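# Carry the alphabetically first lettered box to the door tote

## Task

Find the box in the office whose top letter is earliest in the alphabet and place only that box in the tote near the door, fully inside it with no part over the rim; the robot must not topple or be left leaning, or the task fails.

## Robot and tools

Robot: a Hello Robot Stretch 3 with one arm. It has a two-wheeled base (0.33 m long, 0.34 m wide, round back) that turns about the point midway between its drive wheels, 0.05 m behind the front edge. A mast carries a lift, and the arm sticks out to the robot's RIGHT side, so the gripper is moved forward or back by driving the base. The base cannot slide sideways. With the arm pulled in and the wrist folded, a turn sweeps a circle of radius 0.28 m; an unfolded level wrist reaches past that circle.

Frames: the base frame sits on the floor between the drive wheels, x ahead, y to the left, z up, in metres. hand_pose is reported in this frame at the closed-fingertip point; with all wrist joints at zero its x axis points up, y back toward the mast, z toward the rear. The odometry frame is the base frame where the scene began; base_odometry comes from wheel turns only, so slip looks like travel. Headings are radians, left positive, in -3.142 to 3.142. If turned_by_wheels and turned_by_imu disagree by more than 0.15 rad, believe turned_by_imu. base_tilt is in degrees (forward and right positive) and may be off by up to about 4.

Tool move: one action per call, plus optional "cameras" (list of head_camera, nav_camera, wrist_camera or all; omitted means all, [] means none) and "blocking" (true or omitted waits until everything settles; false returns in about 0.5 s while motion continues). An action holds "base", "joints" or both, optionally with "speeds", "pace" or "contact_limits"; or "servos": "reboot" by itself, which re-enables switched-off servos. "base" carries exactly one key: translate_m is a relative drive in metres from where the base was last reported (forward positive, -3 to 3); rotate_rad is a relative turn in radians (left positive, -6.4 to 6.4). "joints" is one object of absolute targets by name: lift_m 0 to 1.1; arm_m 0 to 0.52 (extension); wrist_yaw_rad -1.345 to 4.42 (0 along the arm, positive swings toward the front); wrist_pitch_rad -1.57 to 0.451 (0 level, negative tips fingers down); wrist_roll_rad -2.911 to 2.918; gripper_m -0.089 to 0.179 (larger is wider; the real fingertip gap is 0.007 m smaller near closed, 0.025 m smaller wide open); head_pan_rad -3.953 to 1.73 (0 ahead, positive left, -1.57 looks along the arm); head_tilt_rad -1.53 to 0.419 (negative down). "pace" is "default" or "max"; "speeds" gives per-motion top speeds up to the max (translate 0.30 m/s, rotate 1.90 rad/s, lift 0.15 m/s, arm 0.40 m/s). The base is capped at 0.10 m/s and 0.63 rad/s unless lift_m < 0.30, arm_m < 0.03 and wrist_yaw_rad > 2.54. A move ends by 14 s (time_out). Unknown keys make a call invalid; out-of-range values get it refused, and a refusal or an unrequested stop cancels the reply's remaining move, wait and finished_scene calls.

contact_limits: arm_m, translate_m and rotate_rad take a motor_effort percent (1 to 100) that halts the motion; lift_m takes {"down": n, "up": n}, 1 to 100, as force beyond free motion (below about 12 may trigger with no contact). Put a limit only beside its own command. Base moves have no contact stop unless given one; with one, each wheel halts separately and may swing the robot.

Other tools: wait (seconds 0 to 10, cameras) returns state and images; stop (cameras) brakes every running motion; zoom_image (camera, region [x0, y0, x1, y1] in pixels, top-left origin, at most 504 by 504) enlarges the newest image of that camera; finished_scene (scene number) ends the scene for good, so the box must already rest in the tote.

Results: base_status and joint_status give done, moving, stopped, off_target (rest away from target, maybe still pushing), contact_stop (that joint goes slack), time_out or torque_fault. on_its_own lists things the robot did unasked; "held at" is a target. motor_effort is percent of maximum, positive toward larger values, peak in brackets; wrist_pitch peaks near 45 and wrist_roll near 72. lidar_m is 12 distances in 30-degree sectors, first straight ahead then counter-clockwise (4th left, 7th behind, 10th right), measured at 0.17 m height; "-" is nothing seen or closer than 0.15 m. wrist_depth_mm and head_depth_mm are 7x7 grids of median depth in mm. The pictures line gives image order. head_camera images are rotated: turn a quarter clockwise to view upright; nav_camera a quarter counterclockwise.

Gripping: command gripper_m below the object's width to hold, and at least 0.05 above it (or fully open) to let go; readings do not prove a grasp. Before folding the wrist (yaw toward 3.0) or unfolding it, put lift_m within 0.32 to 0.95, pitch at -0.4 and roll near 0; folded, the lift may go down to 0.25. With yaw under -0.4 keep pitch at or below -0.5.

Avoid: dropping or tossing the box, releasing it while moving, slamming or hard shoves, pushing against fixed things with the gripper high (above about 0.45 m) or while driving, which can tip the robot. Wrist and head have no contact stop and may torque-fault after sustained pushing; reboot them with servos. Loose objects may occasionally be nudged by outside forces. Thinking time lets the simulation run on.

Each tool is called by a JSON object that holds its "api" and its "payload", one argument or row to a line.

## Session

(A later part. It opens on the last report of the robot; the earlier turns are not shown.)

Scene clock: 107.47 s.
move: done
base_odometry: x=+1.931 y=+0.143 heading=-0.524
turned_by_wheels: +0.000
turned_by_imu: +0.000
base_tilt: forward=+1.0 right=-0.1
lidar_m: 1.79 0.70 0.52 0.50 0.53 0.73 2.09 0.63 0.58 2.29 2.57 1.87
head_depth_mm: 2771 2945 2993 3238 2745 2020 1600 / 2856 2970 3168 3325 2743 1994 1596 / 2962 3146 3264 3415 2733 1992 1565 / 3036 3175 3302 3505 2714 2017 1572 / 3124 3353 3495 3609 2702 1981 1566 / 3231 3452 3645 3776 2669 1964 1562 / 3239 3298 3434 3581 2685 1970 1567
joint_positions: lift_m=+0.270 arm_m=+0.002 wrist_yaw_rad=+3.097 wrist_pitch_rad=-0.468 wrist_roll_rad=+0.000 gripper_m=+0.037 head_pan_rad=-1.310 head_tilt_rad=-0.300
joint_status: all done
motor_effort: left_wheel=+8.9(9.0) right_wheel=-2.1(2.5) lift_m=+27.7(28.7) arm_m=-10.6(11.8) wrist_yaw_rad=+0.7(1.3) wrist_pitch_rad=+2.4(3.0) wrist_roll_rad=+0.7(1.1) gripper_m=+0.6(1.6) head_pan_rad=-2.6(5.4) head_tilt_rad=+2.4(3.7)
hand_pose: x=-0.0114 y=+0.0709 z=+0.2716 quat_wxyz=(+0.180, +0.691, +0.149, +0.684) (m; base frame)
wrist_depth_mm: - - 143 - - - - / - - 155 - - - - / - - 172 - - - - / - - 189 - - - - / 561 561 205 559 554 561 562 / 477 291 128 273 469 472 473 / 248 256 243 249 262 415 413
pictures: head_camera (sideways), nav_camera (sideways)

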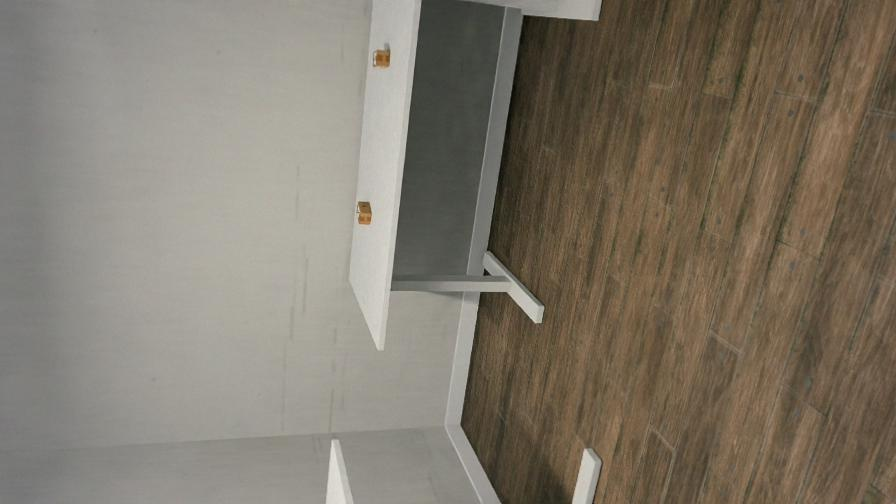

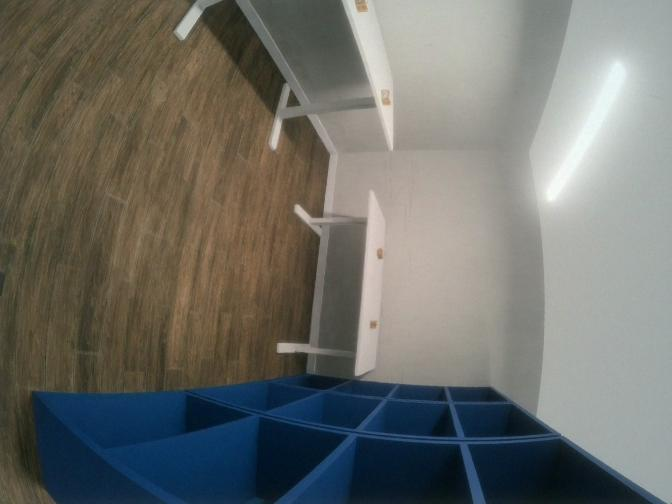

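{"api": "zoom_image", "payload": {
  "camera": "head_camera",
  "region": [340, 195, 390, 235]
}}

{"api": "zoom_image", "payload": {
  "camera": "head_camera",
  "region": [355, 40, 405, 80]
}}

{"api": "move", "payload": {
  "joints": {"head_pan_rad": -0.4, "head_tilt_rad": -0.2},
  "cameras": ["nav_camera", "head_camera"]
}}

Scaled by 10.080 from the camera's 896x504 image, which has a finer 1280x720 frame.

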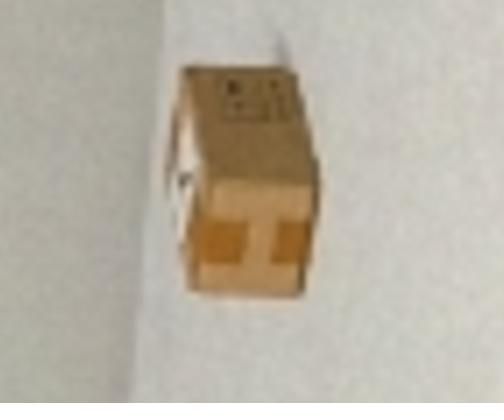

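Scaled by 10.080 from the camera's 896x504 image, which has a finer 1280x720 frame.

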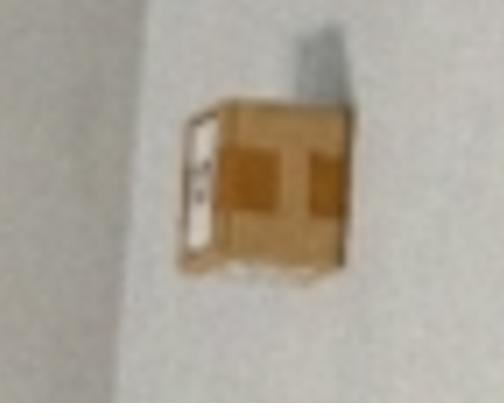

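Scene clock: 111.97 s.
move: done
base_odometry: x=+1.931 y=+0.143 heading=-0.524
turned_by_wheels: +0.000
turned_by_imu: +0.001
base_tilt: forward=+0.9 right=-0.1
lidar_m: 1.79 0.70 0.52 0.50 0.53 0.73 2.10 0.64 0.58 2.30 2.56 1.87
head_depth_mm: 2244 2339 2469 2405 2728 2324 1759 / 2176 2275 2387 2355 2594 2320 1759 / 2131 2179 2325 2299 2506 2297 1745 / 2073 2140 2232 2269 2412 2068 1736 / 1983 2091 2178 2271 2358 2291 1736 / 1949 2023 2096 2193 2281 2275 1741 / 1882 1960 2037 2128 2174 2256 1725
joint_positions: lift_m=+0.270 arm_m=+0.002 wrist_yaw_rad=+3.097 wrist_pitch_rad=-0.468 wrist_roll_rad=+0.000 gripper_m=+0.037 head_pan_rad=-0.379 head_tilt_rad=-0.201
joint_status: all done
motor_effort: left_wheel=+8.5(8.9) right_wheel=-2.3(2.6) lift_m=+22.1(23.4) arm_m=-7.4(8.7) wrist_yaw_rad=+0.7(1.4) wrist_pitch_rad=+2.6(2.9) wrist_roll_rad=+0.7(1.2) gripper_m=-0.3(1.2) head_pan_rad=+1.2(4.4) head_tilt_rad=+4.2(6.9)
hand_pose: x=-0.0114 y=+0.0709 z=+0.2716 quat_wxyz=(+0.180, +0.691, +0.149, +0.684) (m; base frame)
wrist_depth_mm: - - 144 - - - - / - - 155 - - - - / - - 172 - - - - / - - 189 - - - - / 565 562 205 560 562 560 560 / 470 288 128 272 462 471 477 / 250 257 242 250 263 414 412
pictures: head_camera (sideways), nav_camera (sideways)

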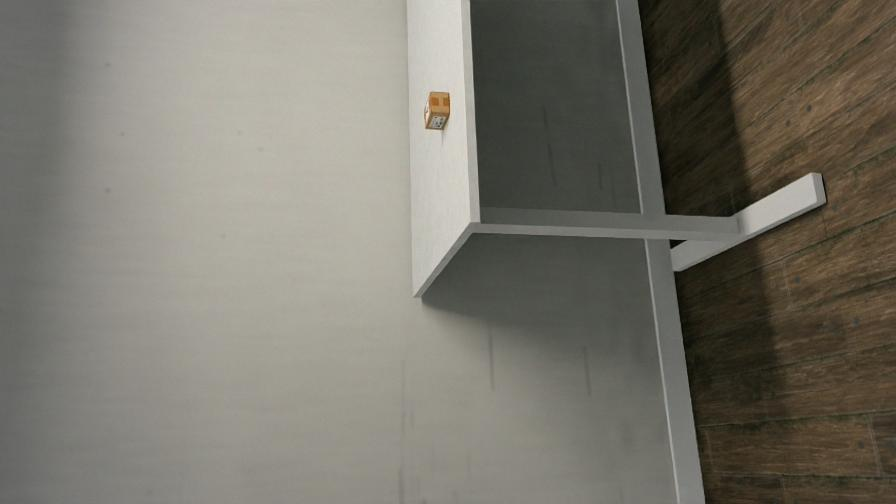

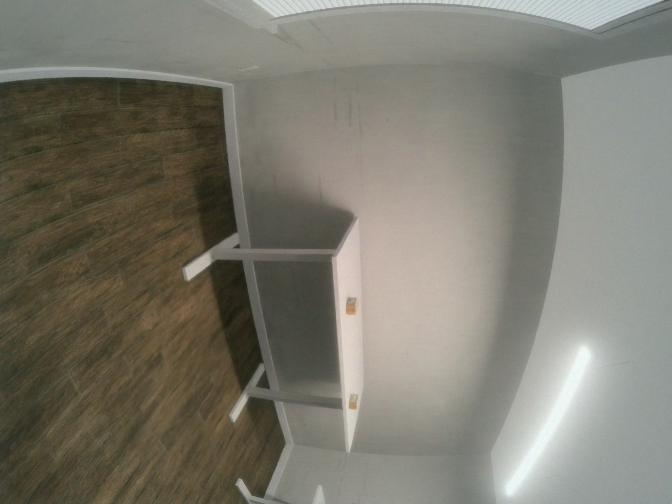

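{"api": "zoom_image", "payload": {
  "camera": "head_camera",
  "region": [415, 85, 465, 135]
}}

Scaled by 10.080 from the camera's 896x504 image, which has a finer 1280x720 frame.

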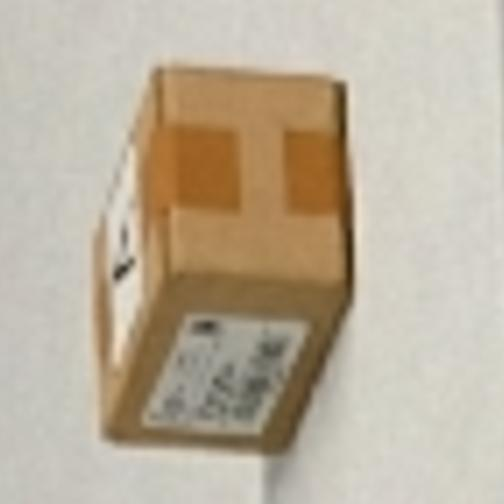

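{"api": "move", "payload": {
  "base": {"translate_m": 0.7},
  "pace": "max",
  "cameras": []
}}

{"api": "move", "payload": {
  "base": {"rotate_rad": -1.571},
  "joints": {"head_pan_rad": 0.5, "head_tilt_rad": -0.3},
  "pace": "max",
  "cameras": ["head_camera"]
}}

{"api": "move", "payload": {
  "base": {"translate_m": 0.8},
  "joints": {"head_pan_rad": 1.3},
  "pace": "max",
  "cameras": ["nav_camera", "head_camera"]
}}

Scene clock: 126.07 s.
move: done
turned_by_wheels: +0.000
turned_by_imu: +0.000
base_status: done
motor_effort: left_wheel=+10.8(20.1) right_wheel=-4.3(8.4) lift_m=+30.3(30.6) arm_m=-1.6(5.3) wrist_yaw_rad=+1.2(1.4) wrist_pitch_rad=+2.8(3.0) wrist_roll_rad=+0.6(1.2) gripper_m=-0.5(1.5) head_pan_rad=-3.1(4.4) head_tilt_rad=+4.0(5.4)
pictures: none

Scene clock: 128.17 s.
move: done
turned_by_wheels: -1.571
turned_by_imu: -1.563
base_status: done
joint_status: all done
motor_effort: left_wheel=+8.8(19.0) right_wheel=-9.5(14.2) lift_m=+28.3(30.7) arm_m=-17.2(17.2) wrist_yaw_rad=+0.7(1.4) wrist_pitch_rad=+2.6(3.0) wrist_roll_rad=+0.9(1.2) gripper_m=-0.3(1.3) head_pan_rad=-3.1(4.7) head_tilt_rad=-2.4(6.0)
pictures: head_camera (sideways)

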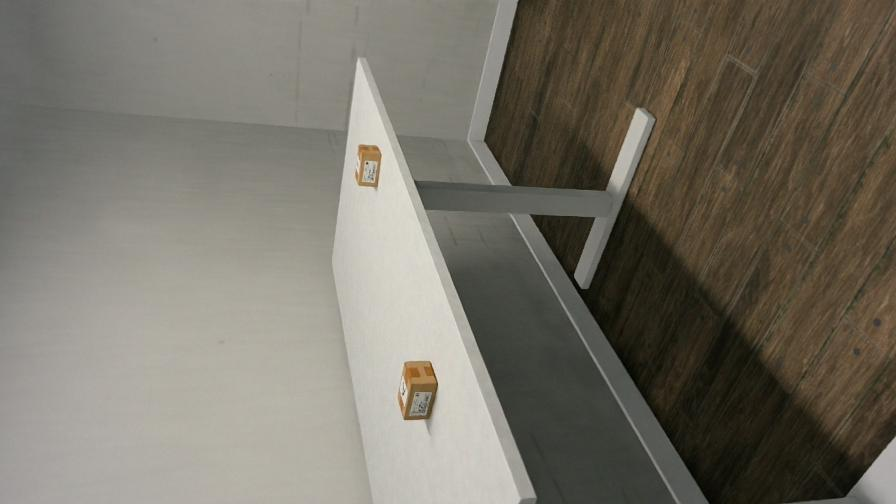

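Scene clock: 132.17 s.
move: done
base_odometry: x=+2.137 y=-0.900 heading=-2.094
turned_by_wheels: +0.000
turned_by_imu: +0.000
base_tilt: forward=+1.1 right=-0.3
lidar_m: 2.07 1.50 1.54 1.04 1.56 1.31 1.28 1.34 1.12 1.30 1.22 1.84
head_depth_mm: 1379 1445 1536 1198 902 1850 1586 / 1353 1433 1516 1192 895 1836 1574 / 1334 1402 1483 1184 887 1800 1571 / 1301 1380 1461 1170 829 1751 1569 / 1292 1358 1433 1171 824 1721 1567 / 1271 1343 1406 1156 823 1689 1532 / 1243 1314 1385 1142 817 1609 1483
base_status: done
joint_positions: lift_m=+0.270 arm_m=+0.002 wrist_yaw_rad=+3.097 wrist_pitch_rad=-0.468 wrist_roll_rad=+0.000 gripper_m=+0.037 head_pan_rad=+1.302 head_tilt_rad=-0.300
joint_status: all done
motor_effort: left_wheel=+10.2(17.0) right_wheel=-2.4(12.9) lift_m=+23.2(28.1) arm_m=-19.2(20.5) wrist_yaw_rad=+1.2(1.3) wrist_pitch_rad=+2.7(3.1) wrist_roll_rad=+0.8(1.1) gripper_m=+0.0(1.2) head_pan_rad=-2.5(4.3) head_tilt_rad=-0.6(2.8)
hand_pose: x=-0.0114 y=+0.0709 z=+0.2716 quat_wxyz=(+0.180, +0.691, +0.149, +0.684) (m; base frame)
wrist_depth_mm: - - 146 - - - - / - - 158 - - - - / 881 808 172 862 897 868 890 / 686 692 189 686 694 687 685 / 567 564 205 565 563 557 571 / 474 291 128 271 458 482 470 / 251 258 242 249 262 414 414
pictures: head_camera (sideways), nav_camera (sideways)

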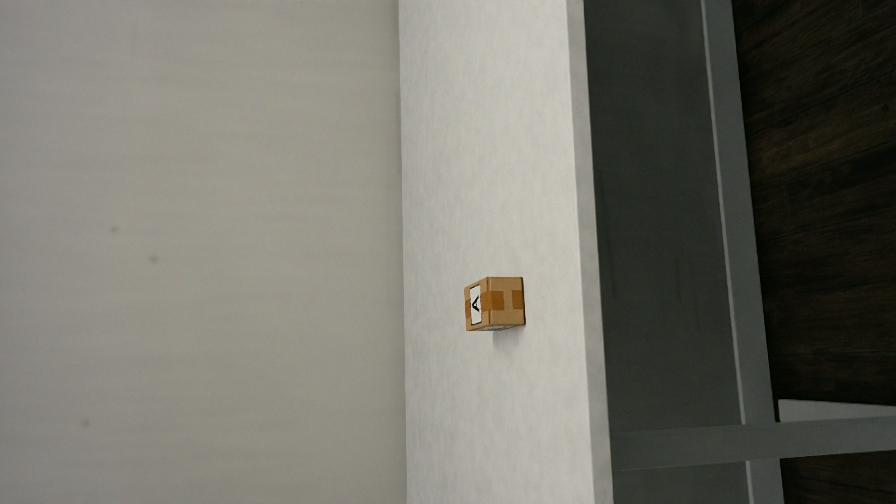

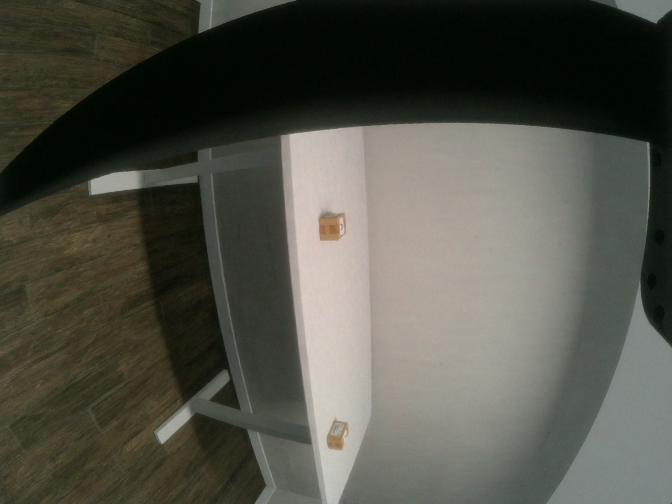

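{"api": "zoom_image", "payload": {
  "camera": "head_camera",
  "region": [450, 270, 540, 340]
}}

Scaled by 5.600 from the camera's 896x504 image, which has a finer 1280x720 frame.

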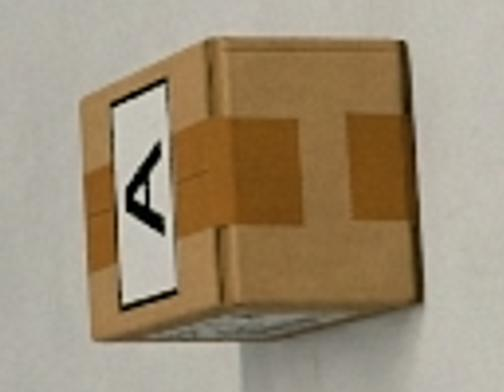

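{"api": "move", "payload": {
  "base": {"rotate_rad": 3.1416},
  "joints": {"head_pan_rad": -1.57, "head_tilt_rad": -0.4},
  "pace": "max",
  "cameras": []
}}

{"api": "move", "payload": {
  "joints": {"lift_m": 0.93, "wrist_pitch_rad": -0.4, "gripper_m": 0.15},
  "cameras": ["head_camera"]
}}

{"api": "move", "payload": {
  "joints": {"wrist_yaw_rad": 0.0}
}}

Scene clock: 159.23 s.
move: done
turned_by_wheels: +3.141
turned_by_imu: +3.129
base_status: done
joint_status: all done
motor_effort: left_wheel=-8.2(17.7) right_wheel=+10.5(17.0) lift_m=+27.3(27.3) arm_m=-19.7(20.9) wrist_yaw_rad=+0.6(1.4) wrist_pitch_rad=+2.6(3.0) wrist_roll_rad=+0.8(1.0) gripper_m=-0.8(1.1) head_pan_rad=+3.4(5.5) head_tilt_rad=+0.7(4.5)
pictures: none

Scene clock: 166.07 s.
move: done
turned_by_wheels: +0.000
turned_by_imu: +0.001
joint_status: all done
motor_effort: left_wheel=-8.1(8.4) right_wheel=+10.3(10.8) lift_m=+30.4(32.8) arm_m=-14.8(20.3) wrist_yaw_rad=+0.7(1.4) wrist_pitch_rad=+3.7(7.6) wrist_roll_rad=+0.9(1.1) gripper_m=-0.2(87.5) head_pan_rad=+2.9(4.4) head_tilt_rad=+2.8(4.3)
pictures: head_camera (sideways)

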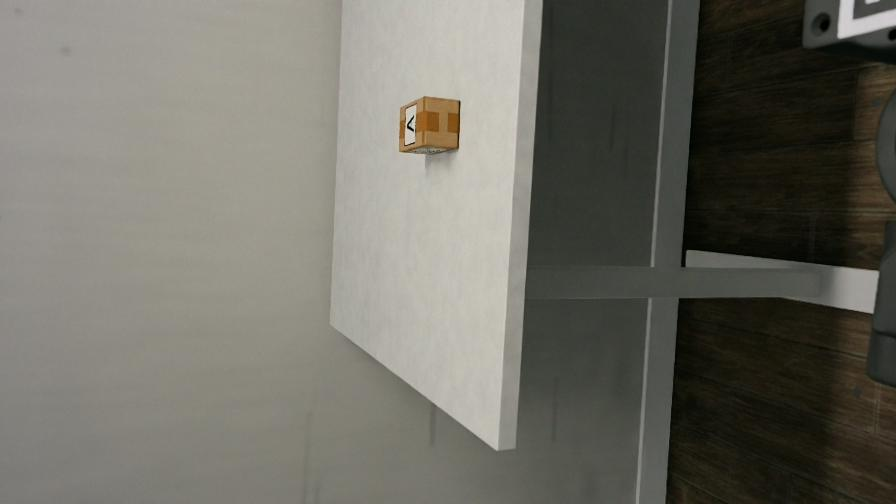

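Scene clock: 168.60 s.
move: done
base_odometry: x=+2.137 y=-0.900 heading=+1.047
turned_by_wheels: +0.000
turned_by_imu: +0.000
base_tilt: forward=+1.0 right=-0.1
lidar_m: 1.28 1.33 1.12 1.11 1.59 1.85 2.07 1.50 1.54 1.04 1.55 1.32
head_depth_mm: 1254 1347 1401 900 1679 1741 412 / 1260 1346 1410 844 1685 1783 1416 / 1268 1356 1420 891 1702 1794 - / 1270 1360 1418 890 1674 1715 1370 / 1278 1374 1443 881 1713 1710 1363 / 1291 1377 1484 880 1755 1765 1433 / 1305 1395 1513 1611 1791 1760 1433
joint_positions: lift_m=+0.930 arm_m=+0.002 wrist_yaw_rad=+0.003 wrist_pitch_rad=-0.419 wrist_roll_rad=+0.000 gripper_m=+0.150 head_pan_rad=-1.570 head_tilt_rad=-0.400
joint_status: all done
motor_effort: left_wheel=-8.0(8.4) right_wheel=+10.1(10.8) lift_m=+30.2(30.8) arm_m=-12.4(14.5) wrist_yaw_rad=-2.3(4.6) wrist_pitch_rad=+3.4(3.7) wrist_roll_rad=+0.9(1.1) gripper_m=+0.3(0.9) head_pan_rad=+2.6(4.5) head_tilt_rad=+4.2(4.4)
hand_pose: x=-0.0207 y=-0.3710 z=+0.9424 quat_wxyz=(+0.692, +0.149, -0.691, -0.146) (m; base frame)
wrist_depth_mm: - - - - - - - / - - - - - - - / - - - - - - - / - - - - - - - / - - - - - - - / - 122 - - - 119 - / - - - - - - -
pictures: head_camera (sideways), nav_camera (sideways), wrist_camera

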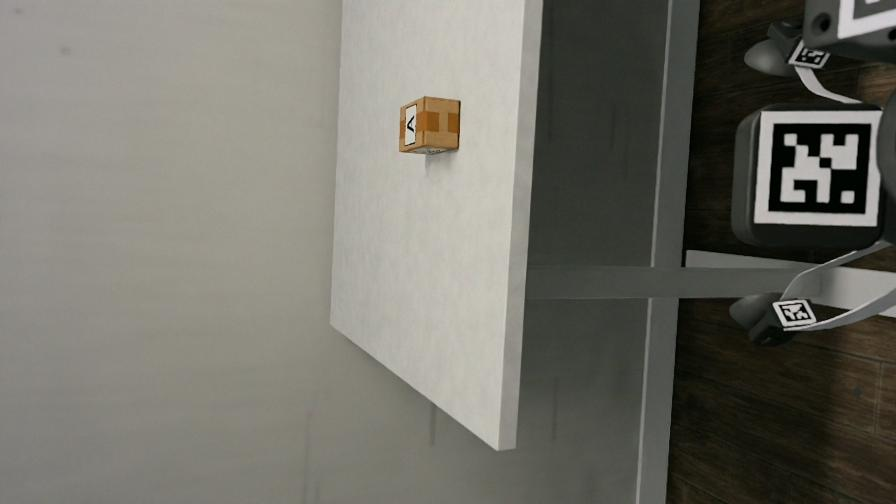

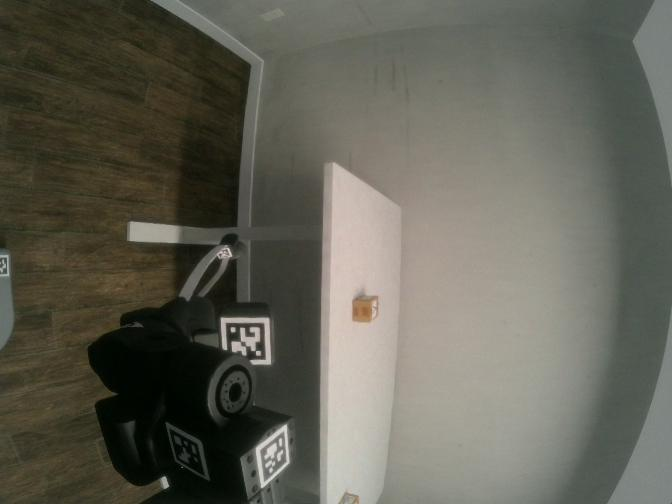

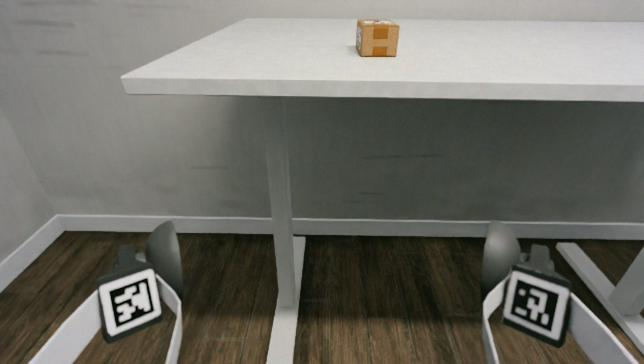

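{"api": "move", "payload": {
  "base": {"translate_m": -0.105},
  "joints": {"lift_m": 1.02, "wrist_pitch_rad": -0.35},
  "cameras": ["head_camera", "wrist_camera"]
}}

Scene clock: 179.60 s.
move: done
base_odometry: x=+2.085 y=-0.991 heading=+1.047
turned_by_wheels: +0.000
turned_by_imu: +0.001
base_tilt: forward=+0.9 right=+0.0
lidar_m: 1.38 1.44 1.14 1.53 1.37 1.76 1.97 1.44 1.43 1.06 1.55 1.43
head_depth_mm: 1252 1339 1398 897 729 - - / 1258 1343 1410 895 - - - / 1269 1354 1406 854 - - - / 1277 1366 1415 867 1731 1771 1395 / 1287 1372 1445 880 1177 1331 1401 / 1295 1386 1453 877 1762 1763 1429 / 1306 1397 1510 874 1746 1751 1430
base_status: done
joint_positions: lift_m=+1.020 arm_m=+0.002 wrist_yaw_rad=+0.003 wrist_pitch_rad=-0.370 wrist_roll_rad=+0.000 gripper_m=+0.150 head_pan_rad=-1.570 head_tilt_rad=-0.400
joint_status: all done
motor_effort: left_wheel=-5.6(12.6) right_wheel=-5.3(8.1) lift_m=+30.0(32.8) arm_m=-8.2(10.1) wrist_yaw_rad=-2.1(2.8) wrist_pitch_rad=+3.6(6.8) wrist_roll_rad=+0.7(1.1) gripper_m=+1.0(1.6) head_pan_rad=+2.6(4.1) head_tilt_rad=+2.7(4.7)
hand_pose: x=-0.0208 y=-0.3769 z=+1.0436 quat_wxyz=(+0.696, +0.131, -0.694, -0.129) (m; base frame)
wrist_depth_mm: - - - - - - - / - - - - - - - / - - - - - - - / - - - - - - - / - - - - - - - / - 122 - - - 120 - / - - - - - - -
pictures: head_camera (sideways), wrist_camera

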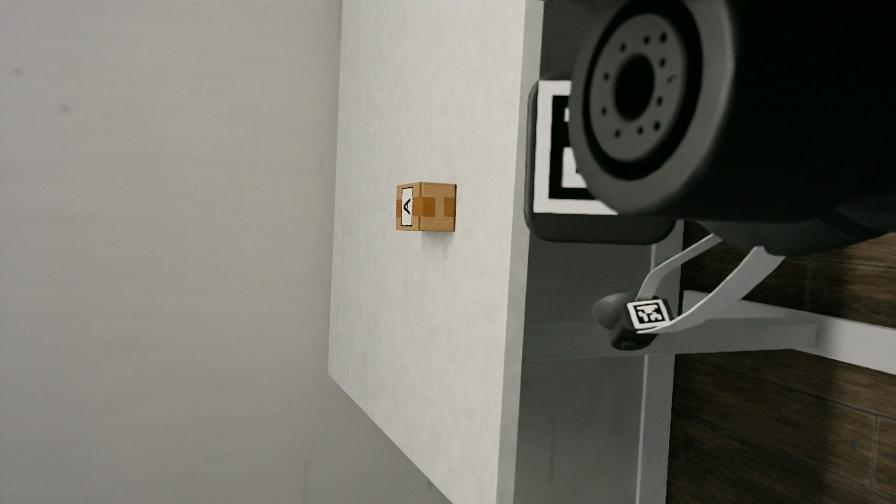

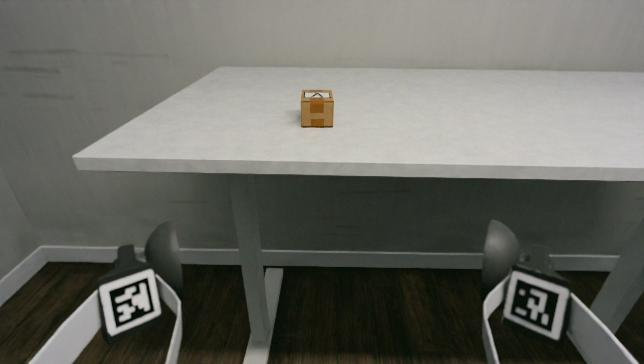

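{"api": "move", "payload": {
  "joints": {"arm_m": 0.2},
  "cameras": ["head_camera", "wrist_camera"]
}}

Scene clock: 195.27 s.
move: done
base_odometry: x=+2.085 y=-0.991 heading=+1.047
turned_by_wheels: +0.000
turned_by_imu: +0.001
base_tilt: forward=+0.9 right=+0.0
lidar_m: 1.38 1.44 1.15 1.53 1.38 1.76 1.97 1.44 1.43 1.05 1.55 1.43
head_depth_mm: 1251 1333 1381 300 1711 1751 1454 / 1263 1335 304 288 1720 1781 1447 / 1267 1359 1408 304 307 1763 1435 / 1273 1360 1417 849 1723 1758 1442 / 1281 1370 1428 878 1236 1565 1388 / 1296 1386 1456 876 1762 1757 1429 / 1299 1393 1486 869 1775 1751 1433
joint_positions: lift_m=+1.020 arm_m=+0.200 wrist_yaw_rad=+0.003 wrist_pitch_rad=-0.370 wrist_roll_rad=+0.000 gripper_m=+0.150 head_pan_rad=-1.570 head_tilt_rad=-0.400
joint_status: all done
motor_effort: left_wheel=-5.6(5.9) right_wheel=-5.1(6.0) lift_m=+28.4(30.5) arm_m=+21.0(23.4) wrist_yaw_rad=-2.2(2.6) wrist_pitch_rad=+3.5(3.8) wrist_roll_rad=+0.8(1.1) gripper_m=-0.7(1.4) head_pan_rad=+2.7(4.3) head_tilt_rad=+3.2(4.1)
hand_pose: x=-0.0208 y=-0.5752 z=+1.0436 quat_wxyz=(+0.696, +0.131, -0.694, -0.129) (m; base frame)
wrist_depth_mm: - - - - - - - / - - - - - - - / - - - 414 - - - / 421 399 381 403 405 402 384 / 330 344 331 331 334 335 337 / - 122 - - - 120 - / - - - - - - -
pictures: head_camera (sideways), wrist_camera

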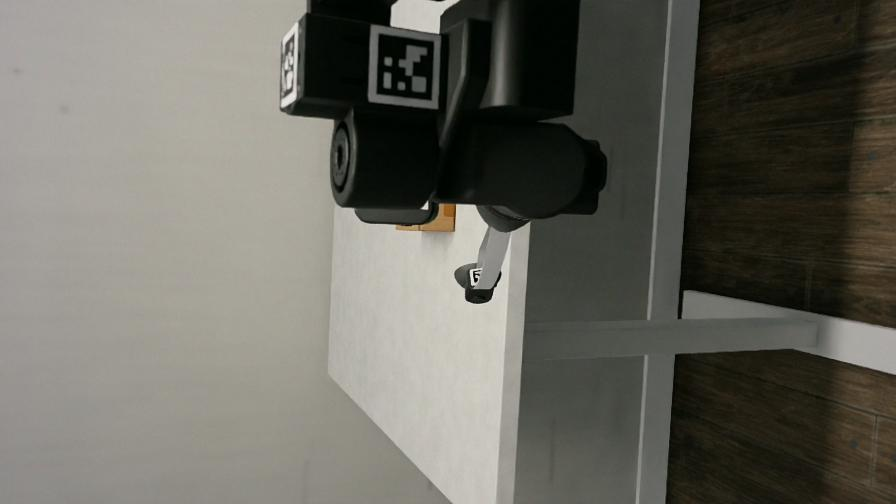

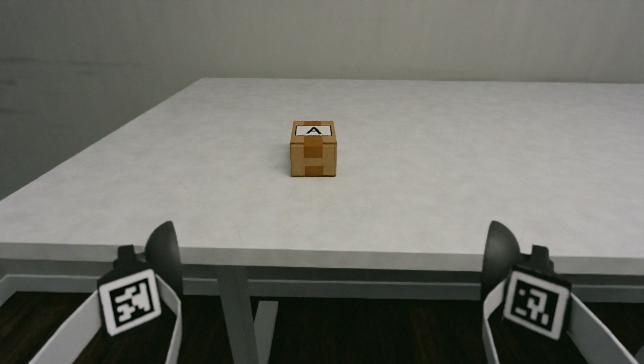

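{"api": "move", "payload": {
  "joints": {"arm_m": 0.32},
  "cameras": ["head_camera", "wrist_camera"]
}}

Scene clock: 209.50 s.
move: done
base_odometry: x=+2.085 y=-0.991 heading=+1.047
turned_by_wheels: +0.000
turned_by_imu: +0.001
base_tilt: forward=+0.8 right=-0.1
lidar_m: 1.38 1.43 1.15 1.53 1.38 1.76 1.97 1.44 1.43 1.06 1.55 1.43
head_depth_mm: 1249 1325 388 798 1669 1759 1465 / 1259 1345 386 396 1695 1749 1438 / 1269 1354 417 416 1711 1780 1449 / 1278 1364 1413 833 1705 1768 1438 / 1291 1370 1431 881 1238 1564 1401 / 1292 1377 1461 874 1735 1756 1421 / 1301 1396 1499 871 1766 1752 1432
joint_positions: lift_m=+1.020 arm_m=+0.320 wrist_yaw_rad=+0.003 wrist_pitch_rad=-0.370 wrist_roll_rad=+0.000 gripper_m=+0.150 head_pan_rad=-1.570 head_tilt_rad=-0.400
joint_status: all done
motor_effort: left_wheel=-5.8(5.8) right_wheel=-5.1(5.8) lift_m=+24.3(26.4) arm_m=+20.3(22.7) wrist_yaw_rad=-2.0(2.4) wrist_pitch_rad=+3.3(3.8) wrist_roll_rad=+0.9(1.0) gripper_m=+0.6(1.3) head_pan_rad=+3.1(3.6) head_tilt_rad=+2.5(3.9)
hand_pose: x=-0.0208 y=-0.6952 z=+1.0436 quat_wxyz=(+0.696, +0.131, -0.694, -0.129) (m; base frame)
wrist_depth_mm: - - - - - - - / - - - - - - - / - - - - - - - / 417 394 401 323 401 404 382 / 330 331 330 319 328 332 334 / 279 122 270 272 272 120 273 / - 216 231 230 231 225 111
pictures: head_camera (sideways), wrist_camera

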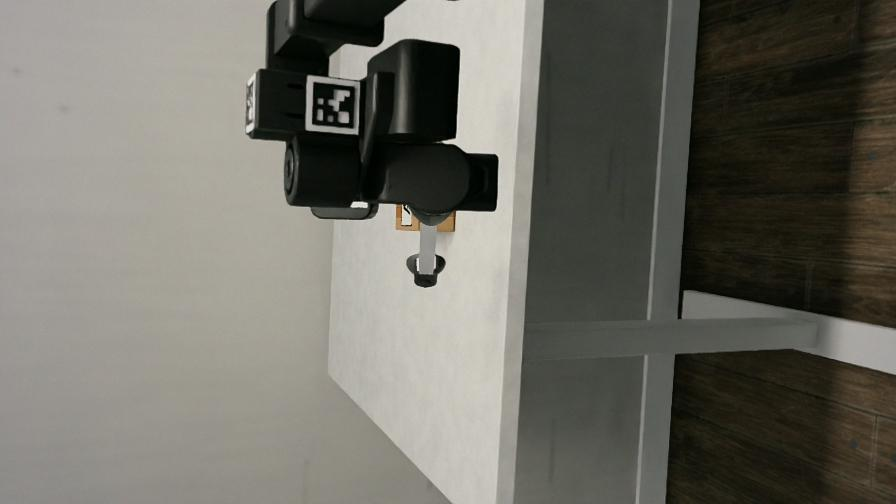

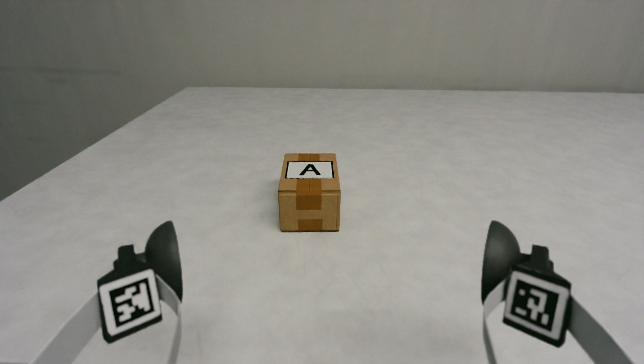

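{"api": "move", "payload": {
  "joints": {"lift_m": 0.94},
  "speeds": {"lift_m": 0.03},
  "contact_limits": {"lift_m": {"down": 13}},
  "cameras": ["head_camera", "wrist_camera"]
}}

Scene clock: 228.90 s.
move: done
base_odometry: x=+2.085 y=-0.991 heading=+1.047
turned_by_wheels: +0.000
turned_by_imu: +0.001
base_tilt: forward=+1.0 right=-0.2
lidar_m: 1.38 1.44 1.15 1.53 1.38 1.77 1.97 1.44 1.43 1.06 1.55 1.43
head_depth_mm: 1254 1333 1402 400 730 1755 1448 / 1266 1358 1411 417 427 1775 1449 / 1269 1344 1402 442 455 1762 1450 / 1267 1370 1416 866 1730 1770 1449 / 1274 1374 1430 881 1240 1567 1398 / 1292 1385 1450 873 1768 1742 1435 / 1294 1403 1495 869 1776 1745 1430
joint_positions: lift_m=+0.940 arm_m=+0.320 wrist_yaw_rad=+0.003 wrist_pitch_rad=-0.370 wrist_roll_rad=+0.000 gripper_m=+0.150 head_pan_rad=-1.570 head_tilt_rad=-0.400
joint_status: all done
motor_effort: left_wheel=-5.7(5.9) right_wheel=-4.9(5.6) lift_m=+21.0(22.9) arm_m=+11.4(16.1) wrist_yaw_rad=-2.1(2.5) wrist_pitch_rad=+3.5(3.8) wrist_roll_rad=+0.7(1.1) gripper_m=-0.5(1.4) head_pan_rad=+2.0(3.9) head_tilt_rad=+1.5(3.7)
contact_limits: lift_m down 13 (down: maximum 72; up: maximum 65)
hand_pose: x=-0.0208 y=-0.6952 z=+0.9636 quat_wxyz=(+0.696, +0.131, -0.694, -0.129) (m; base frame)
wrist_depth_mm: - - - - - - - / - - - 327 - - - / 363 337 341 283 344 370 370 / 260 261 264 264 264 264 267 / 204 205 204 206 207 206 208 / 180 122 179 175 175 122 170 / - - - - - - 177
pictures: head_camera (sideways), wrist_camera

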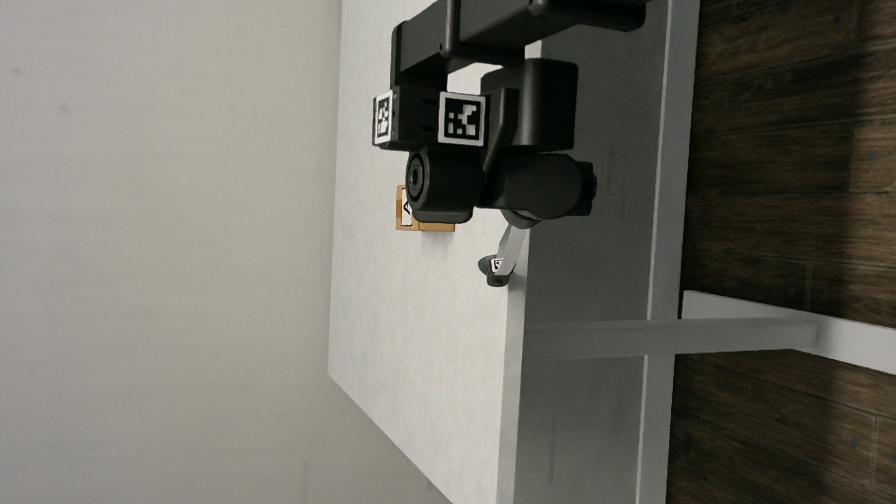

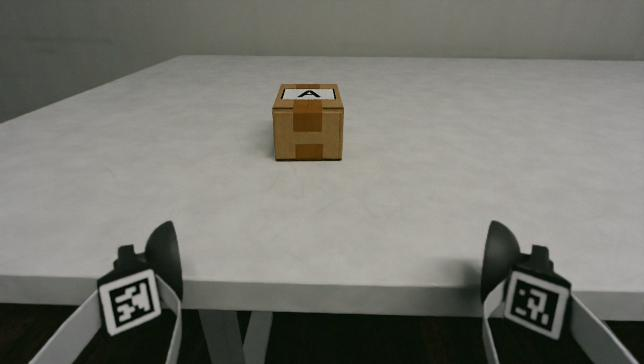

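{"api": "move", "payload": {
  "joints": {"arm_m": 0.4},
  "cameras": ["head_camera", "wrist_camera"]
}}

{"api": "move", "payload": {
  "joints": {"lift_m": 0.88},
  "speeds": {"lift_m": 0.03},
  "contact_limits": {"lift_m": {"down": 13}},
  "cameras": ["head_camera", "wrist_camera"]
}}

Scene clock: 247.60 s.
move: done
turned_by_wheels: +0.000
turned_by_imu: +0.001
joint_status: all done
motor_effort: left_wheel=-5.6(5.8) right_wheel=-4.9(5.4) lift_m=+23.0(23.0) arm_m=+21.5(23.1) wrist_yaw_rad=-2.1(2.5) wrist_pitch_rad=+2.5(3.9) wrist_roll_rad=+0.8(1.2) gripper_m=-0.1(1.0) head_pan_rad=+2.9(3.8) head_tilt_rad=+1.9(3.1)
contact_limits: lift_m down 13 (down: maximum 72; up: maximum 65)
pictures: head_camera (sideways), wrist_camera

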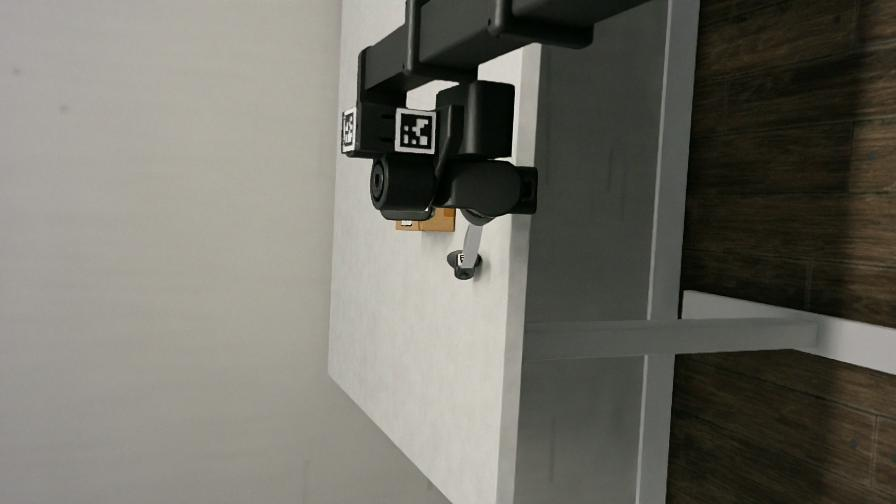

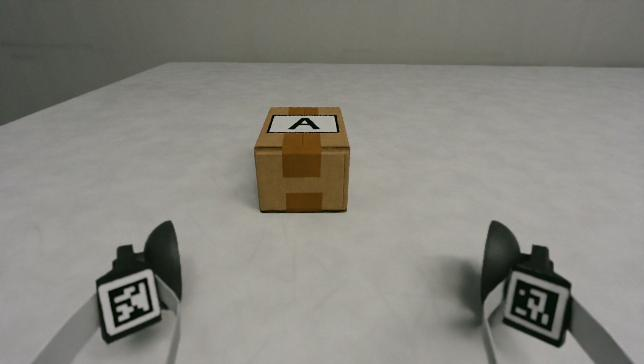

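Scene clock: 251.17 s.
move: contact_stop
base_odometry: x=+2.085 y=-0.991 heading=+1.047
turned_by_wheels: +0.000
turned_by_imu: +0.001
base_tilt: forward=+1.0 right=-0.2
lidar_m: 1.38 1.44 1.15 1.53 1.38 1.76 1.97 1.44 1.43 1.06 1.55 1.44
head_depth_mm: 1252 1335 1397 456 327 1728 1465 / 1261 1345 1412 509 1694 1758 1451 / 1270 1352 1411 525 1723 1754 1451 / 1281 1360 1426 849 1708 1760 1448 / 1274 1376 1415 883 1233 1564 1402 / 1302 1376 1454 875 1757 1760 1421 / 1309 1390 1504 875 1759 1751 1438
joint_positions: lift_m=+0.908 arm_m=+0.400 wrist_yaw_rad=+0.003 wrist_pitch_rad=-0.256 wrist_roll_rad=+0.011 gripper_m=+0.150 head_pan_rad=-1.570 head_tilt_rad=-0.400
joint_status: lift_m contact_stop (moved -0.032 of -0.060)
measured_speeds: translate_m=+0.000 rotate_rad=+0.000 lift_m=+0.006 arm_m=+0.000 wrist_yaw_rad=+0.000 wrist_pitch_rad=-0.024 wrist_roll_rad=+0.000 head_pan_rad=+0.000 head_tilt_rad=+0.000
on_its_own: lift_m is slack since a contact_stop (your +0.880 is given up); wrist_pitch_rad is at rest, and its effort (-17.1) is outside its rest range (-8 to +12)
motor_effort: left_wheel=-2.7(5.7) right_wheel=-1.6(5.4) lift_m=+21.0(21.2) arm_m=+19.4(21.9) wrist_yaw_rad=-1.7(3.5) wrist_pitch_rad=-17.1(26.7) wrist_roll_rad=-2.8(3.0) gripper_m=-0.5(2.1) head_pan_rad=+2.1(4.2) head_tilt_rad=+1.8(3.4)
contact_limits: lift_m down 13 (down: maximum 72; up: maximum 65)
hand_pose: x=-0.0209 y=-0.7868 z=+0.9584 quat_wxyz=(+0.698, +0.091, -0.705, -0.090) (m; base frame)
wrist_depth_mm: - - - - - - - / - - - - - - - / - 383 - 261 421 378 419 / 292 294 271 206 292 289 290 / 212 211 212 209 211 210 210 / 166 123 166 166 165 123 158 / - 127 136 136 136 130 111
pictures: head_camera (sideways), wrist_camera

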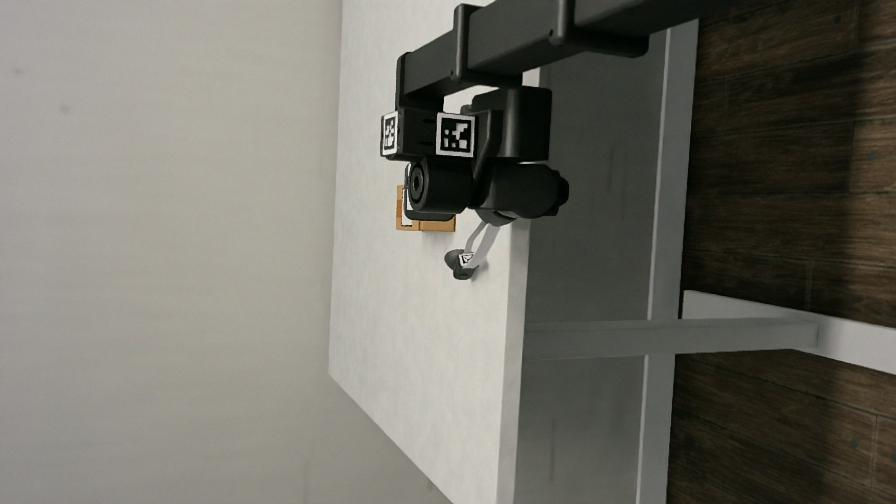

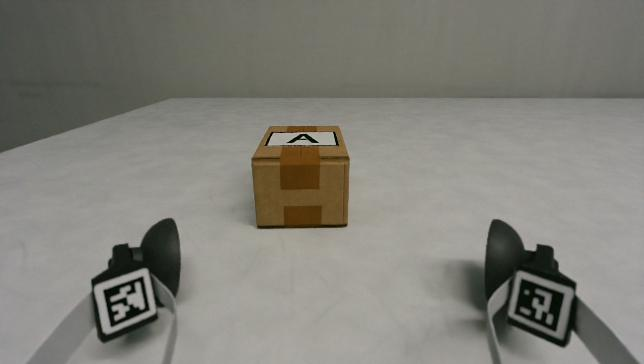

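{"api": "move", "payload": {
  "joints": {"lift_m": 0.944, "wrist_pitch_rad": -0.35, "wrist_roll_rad": 0},
  "cameras": []
}}

{"api": "move", "payload": {
  "base": {"translate_m": 0.02},
  "speeds": {"translate_m": 0.05},
  "cameras": ["wrist_camera"]
}}

Scene clock: 260.80 s.
move: done
turned_by_wheels: +0.000
turned_by_imu: +0.001
joint_status: all done
motor_effort: left_wheel=-2.7(2.8) right_wheel=-1.6(2.0) lift_m=+30.4(31.9) arm_m=+15.9(16.8) wrist_yaw_rad=-1.8(2.1) wrist_pitch_rad=+2.1(13.0) wrist_roll_rad=-1.0(5.3) gripper_m=-0.6(1.9) head_pan_rad=+2.9(3.2) head_tilt_rad=+1.3(2.5)
pictures: none

Scene clock: 261.90 s.
move: done
base_odometry: x=+2.095 y=-0.974 heading=+1.047
turned_by_wheels: +0.000
turned_by_imu: +0.000
base_tilt: forward=+1.0 right=-0.2
lidar_m: 1.36 1.42 1.14 1.46 1.44 1.78 1.99 1.44 1.45 1.05 1.55 1.41
head_depth_mm: 1249 1329 1405 383 729 1754 1446 / 1247 1340 1404 489 1687 1769 1448 / 1265 1358 1403 517 1721 1775 1443 / 1278 1353 1427 887 1724 1769 1433 / 1287 1379 1445 878 1700 1428 1389 / 1292 1380 1467 877 1746 1767 1433 / 1303 1393 1495 873 1756 1743 1431
base_status: done
joint_positions: lift_m=+0.944 arm_m=+0.400 wrist_yaw_rad=+0.003 wrist_pitch_rad=-0.365 wrist_roll_rad=+0.005 gripper_m=+0.150 head_pan_rad=-1.570 head_tilt_rad=-0.400
motor_effort: left_wheel=+5.7(8.6) right_wheel=+4.7(10.3) lift_m=+30.3(30.7) arm_m=+15.9(16.4) wrist_yaw_rad=-1.6(2.1) wrist_pitch_rad=+2.3(2.8) wrist_roll_rad=-0.8(1.0) gripper_m=-0.7(1.4) head_pan_rad=+1.5(3.1) head_tilt_rad=+2.0(2.3)
hand_pose: x=-0.0209 y=-0.7758 z=+0.9688 quat_wxyz=(+0.694, +0.129, -0.697, -0.128) (m; base frame)
wrist_depth_mm: - - - - - - - / - - - - - - - / 354 383 385 241 382 385 386 / 273 276 273 213 274 275 274 / 213 213 214 214 214 213 214 / 182 122 176 176 175 123 170 / - 124 148 149 148 144 140
pictures: wrist_camera

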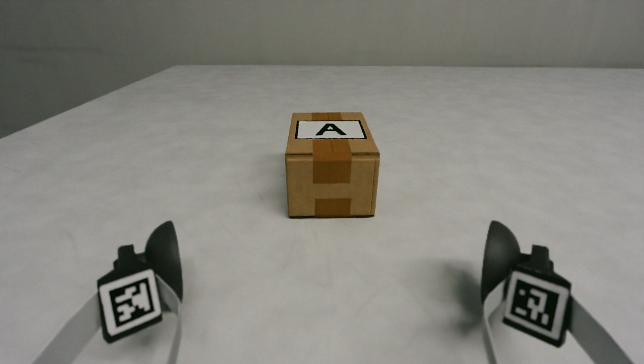

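{"api": "move", "payload": {
  "joints": {"arm_m": 0.5},
  "speeds": {"arm_m": 0.08},
  "contact_limits": {"arm_m": 45},
  "cameras": ["wrist_camera", "head_camera"]
}}

Scene clock: 268.47 s.
move: done
base_odometry: x=+2.095 y=-0.974 heading=+1.047
turned_by_wheels: +0.000
turned_by_imu: +0.001
base_tilt: forward=+0.8 right=-0.2
lidar_m: 1.36 1.42 1.14 1.46 1.43 1.78 1.99 1.44 1.45 1.05 1.55 1.41
head_depth_mm: 1247 1334 1408 384 1667 1778 1457 / 1262 1340 1392 752 1700 1776 1438 / 1264 1349 1416 643 1714 1776 1439 / 1277 1362 1414 834 1707 1752 1453 / 1283 1368 1428 882 1689 1432 1391 / 1294 1387 1458 880 1764 1751 1432 / 1304 1391 1506 874 1763 1761 1428
joint_positions: lift_m=+0.944 arm_m=+0.500 wrist_yaw_rad=+0.003 wrist_pitch_rad=-0.365 wrist_roll_rad=+0.005 gripper_m=+0.150 head_pan_rad=-1.570 head_tilt_rad=-0.400
joint_status: all done
motor_effort: left_wheel=+5.4(5.7) right_wheel=+4.5(5.1) lift_m=+28.7(29.6) arm_m=+20.6(22.9) wrist_yaw_rad=-2.0(2.0) wrist_pitch_rad=+2.4(3.1) wrist_roll_rad=-0.9(1.0) gripper_m=+0.1(1.5) head_pan_rad=+1.1(3.2) head_tilt_rad=+1.9(2.4)
contact_limits: arm_m 45 (drawing in: default 38, maximum 55; extending or still: default 47, maximum 70)
hand_pose: x=-0.0209 y=-0.8757 z=+0.9687 quat_wxyz=(+0.694, +0.129, -0.696, -0.128) (m; base frame)
wrist_depth_mm: - - - - - - - / - - - - - - - / 350 381 381 378 383 383 384 / 272 273 276 172 272 275 276 / 212 212 214 134 196 214 213 / 181 122 169 120 127 123 169 / - 139 148 135 144 144 139
pictures: head_camera (sideways), wrist_camera

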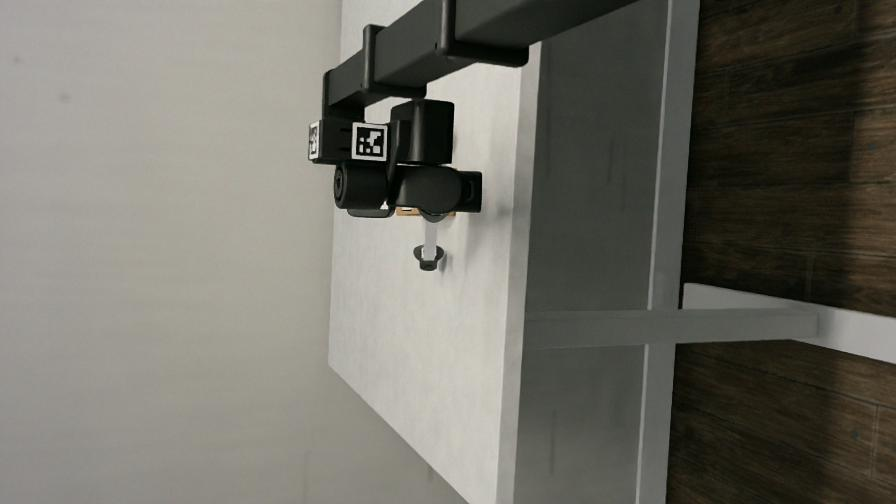

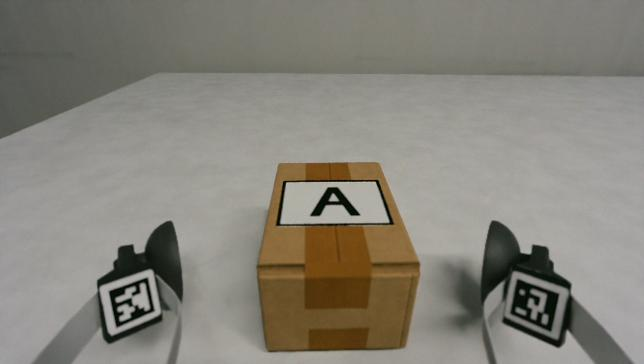

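{"api": "move", "payload": {
  "joints": {"gripper_m": 0.03},
  "cameras": ["wrist_camera"]
}}

Scene clock: 273.00 s.
move: done
base_odometry: x=+2.095 y=-0.974 heading=+1.047
turned_by_wheels: +0.000
turned_by_imu: +0.001
base_tilt: forward=+0.8 right=-0.2
lidar_m: 1.36 1.42 1.14 1.45 1.44 1.78 1.99 1.44 1.45 1.05 1.55 1.41
head_depth_mm: 1253 1341 1409 384 1650 1755 1447 / 1256 1348 1394 754 1702 1769 1449 / 1275 1356 1409 644 1700 1775 1442 / 1273 1360 1424 886 1709 1758 1436 / 1282 1371 1433 879 1689 1418 1396 / 1294 1387 1463 878 1739 1756 1430 / 1303 1394 1486 875 1751 1749 1427
joint_positions: lift_m=+0.944 arm_m=+0.500 wrist_yaw_rad=+0.002 wrist_pitch_rad=-0.365 wrist_roll_rad=+0.004 gripper_m=+0.031 head_pan_rad=-1.570 head_tilt_rad=-0.400
joint_status: all done
motor_effort: left_wheel=+5.5(5.6) right_wheel=+5.0(5.0) lift_m=+27.8(28.1) arm_m=+9.9(13.8) wrist_yaw_rad=-1.2(2.1) wrist_pitch_rad=+2.3(3.0) wrist_roll_rad=-0.5(1.0) gripper_m=-16.0(93.1) head_pan_rad=+2.1(3.3) head_tilt_rad=+0.7(2.1)
contact_limits: arm_m 45 (drawing in: default 38, maximum 55; extending or still: default 47, maximum 70)
hand_pose: x=-0.0211 y=-0.8757 z=+0.9687 quat_wxyz=(+0.694, +0.129, -0.696, -0.128) (m; base frame)
wrist_depth_mm: - - - - - - - / - - - - - - - / 350 379 385 381 379 381 385 / 272 272 272 171 274 273 275 / 212 213 212 134 153 214 214 / 180 174 122 129 129 174 169 / 147 139 143 141 143 143 148
pictures: wrist_camera

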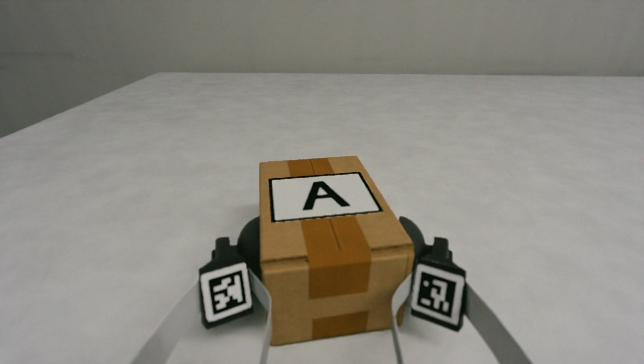

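{"api": "move", "payload": {
  "joints": {"gripper_m": 0.01},
  "cameras": []
}}

{"api": "move", "payload": {
  "joints": {"lift_m": 1.0},
  "speeds": {"lift_m": 0.05},
  "cameras": ["wrist_camera"]
}}

Scene clock: 276.23 s.
move: done
turned_by_wheels: +0.000
turned_by_imu: +0.000
joint_status: all done
motor_effort: left_wheel=+5.4(5.6) right_wheel=+4.4(4.8) lift_m=+26.7(26.9) arm_m=+1.9(3.6) wrist_yaw_rad=-1.1(1.4) wrist_pitch_rad=+2.5(2.8) wrist_roll_rad=-0.4(0.7) gripper_m=-24.0(92.4) head_pan_rad=+1.7(2.9) head_tilt_rad=+0.4(2.3)
contact_limits: arm_m 45 (drawing in: default 38, maximum 55; extending or still: default 47, maximum 70)
pictures: none

Scene clock: 277.90 s.
move: done
base_odometry: x=+2.095 y=-0.974 heading=+1.047
turned_by_wheels: +0.000
turned_by_imu: +0.000
base_tilt: forward=+0.9 right=-0.1
lidar_m: 1.36 1.42 1.14 1.45 1.43 1.77 1.99 1.44 1.45 1.05 1.55 1.41
head_depth_mm: 1250 1341 425 801 1684 1760 1455 / 1257 1337 556 891 1694 1792 1445 / 1268 1354 587 792 1705 1772 1441 / 1272 1357 1416 884 1714 1779 1438 / 1288 1369 1430 882 1691 1417 1398 / 1294 1367 1475 875 1747 1758 1436 / 1302 1385 1492 866 1777 1743 1438
joint_positions: lift_m=+1.000 arm_m=+0.500 wrist_yaw_rad=+0.002 wrist_pitch_rad=-0.375 wrist_roll_rad=+0.004 gripper_m=+0.014 head_pan_rad=-1.570 head_tilt_rad=-0.400
joint_status: all done
motor_effort: left_wheel=+5.4(5.7) right_wheel=+4.3(4.9) lift_m=+30.8(33.3) arm_m=-2.3(2.4) wrist_yaw_rad=-0.9(1.6) wrist_pitch_rad=+4.5(4.8) wrist_roll_rad=-0.5(0.7) gripper_m=-11.7(23.6) head_pan_rad=+1.3(3.4) head_tilt_rad=+1.4(2.0)
contact_limits: arm_m 45 (drawing in: default 38, maximum 55; extending or still: default 47, maximum 70)
hand_pose: x=-0.0211 y=-0.8746 z=+1.0224 quat_wxyz=(+0.694, +0.132, -0.696, -0.132) (m; base frame)
wrist_depth_mm: - - - - - - - / - - - - - - - / - - - - - - - / 355 376 358 163 380 377 355 / 293 296 295 134 155 295 297 / 242 243 122 128 130 244 243 / 205 105 201 195 200 207 206
pictures: wrist_camera

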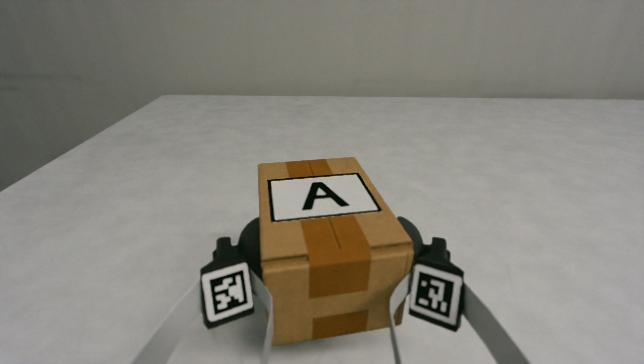

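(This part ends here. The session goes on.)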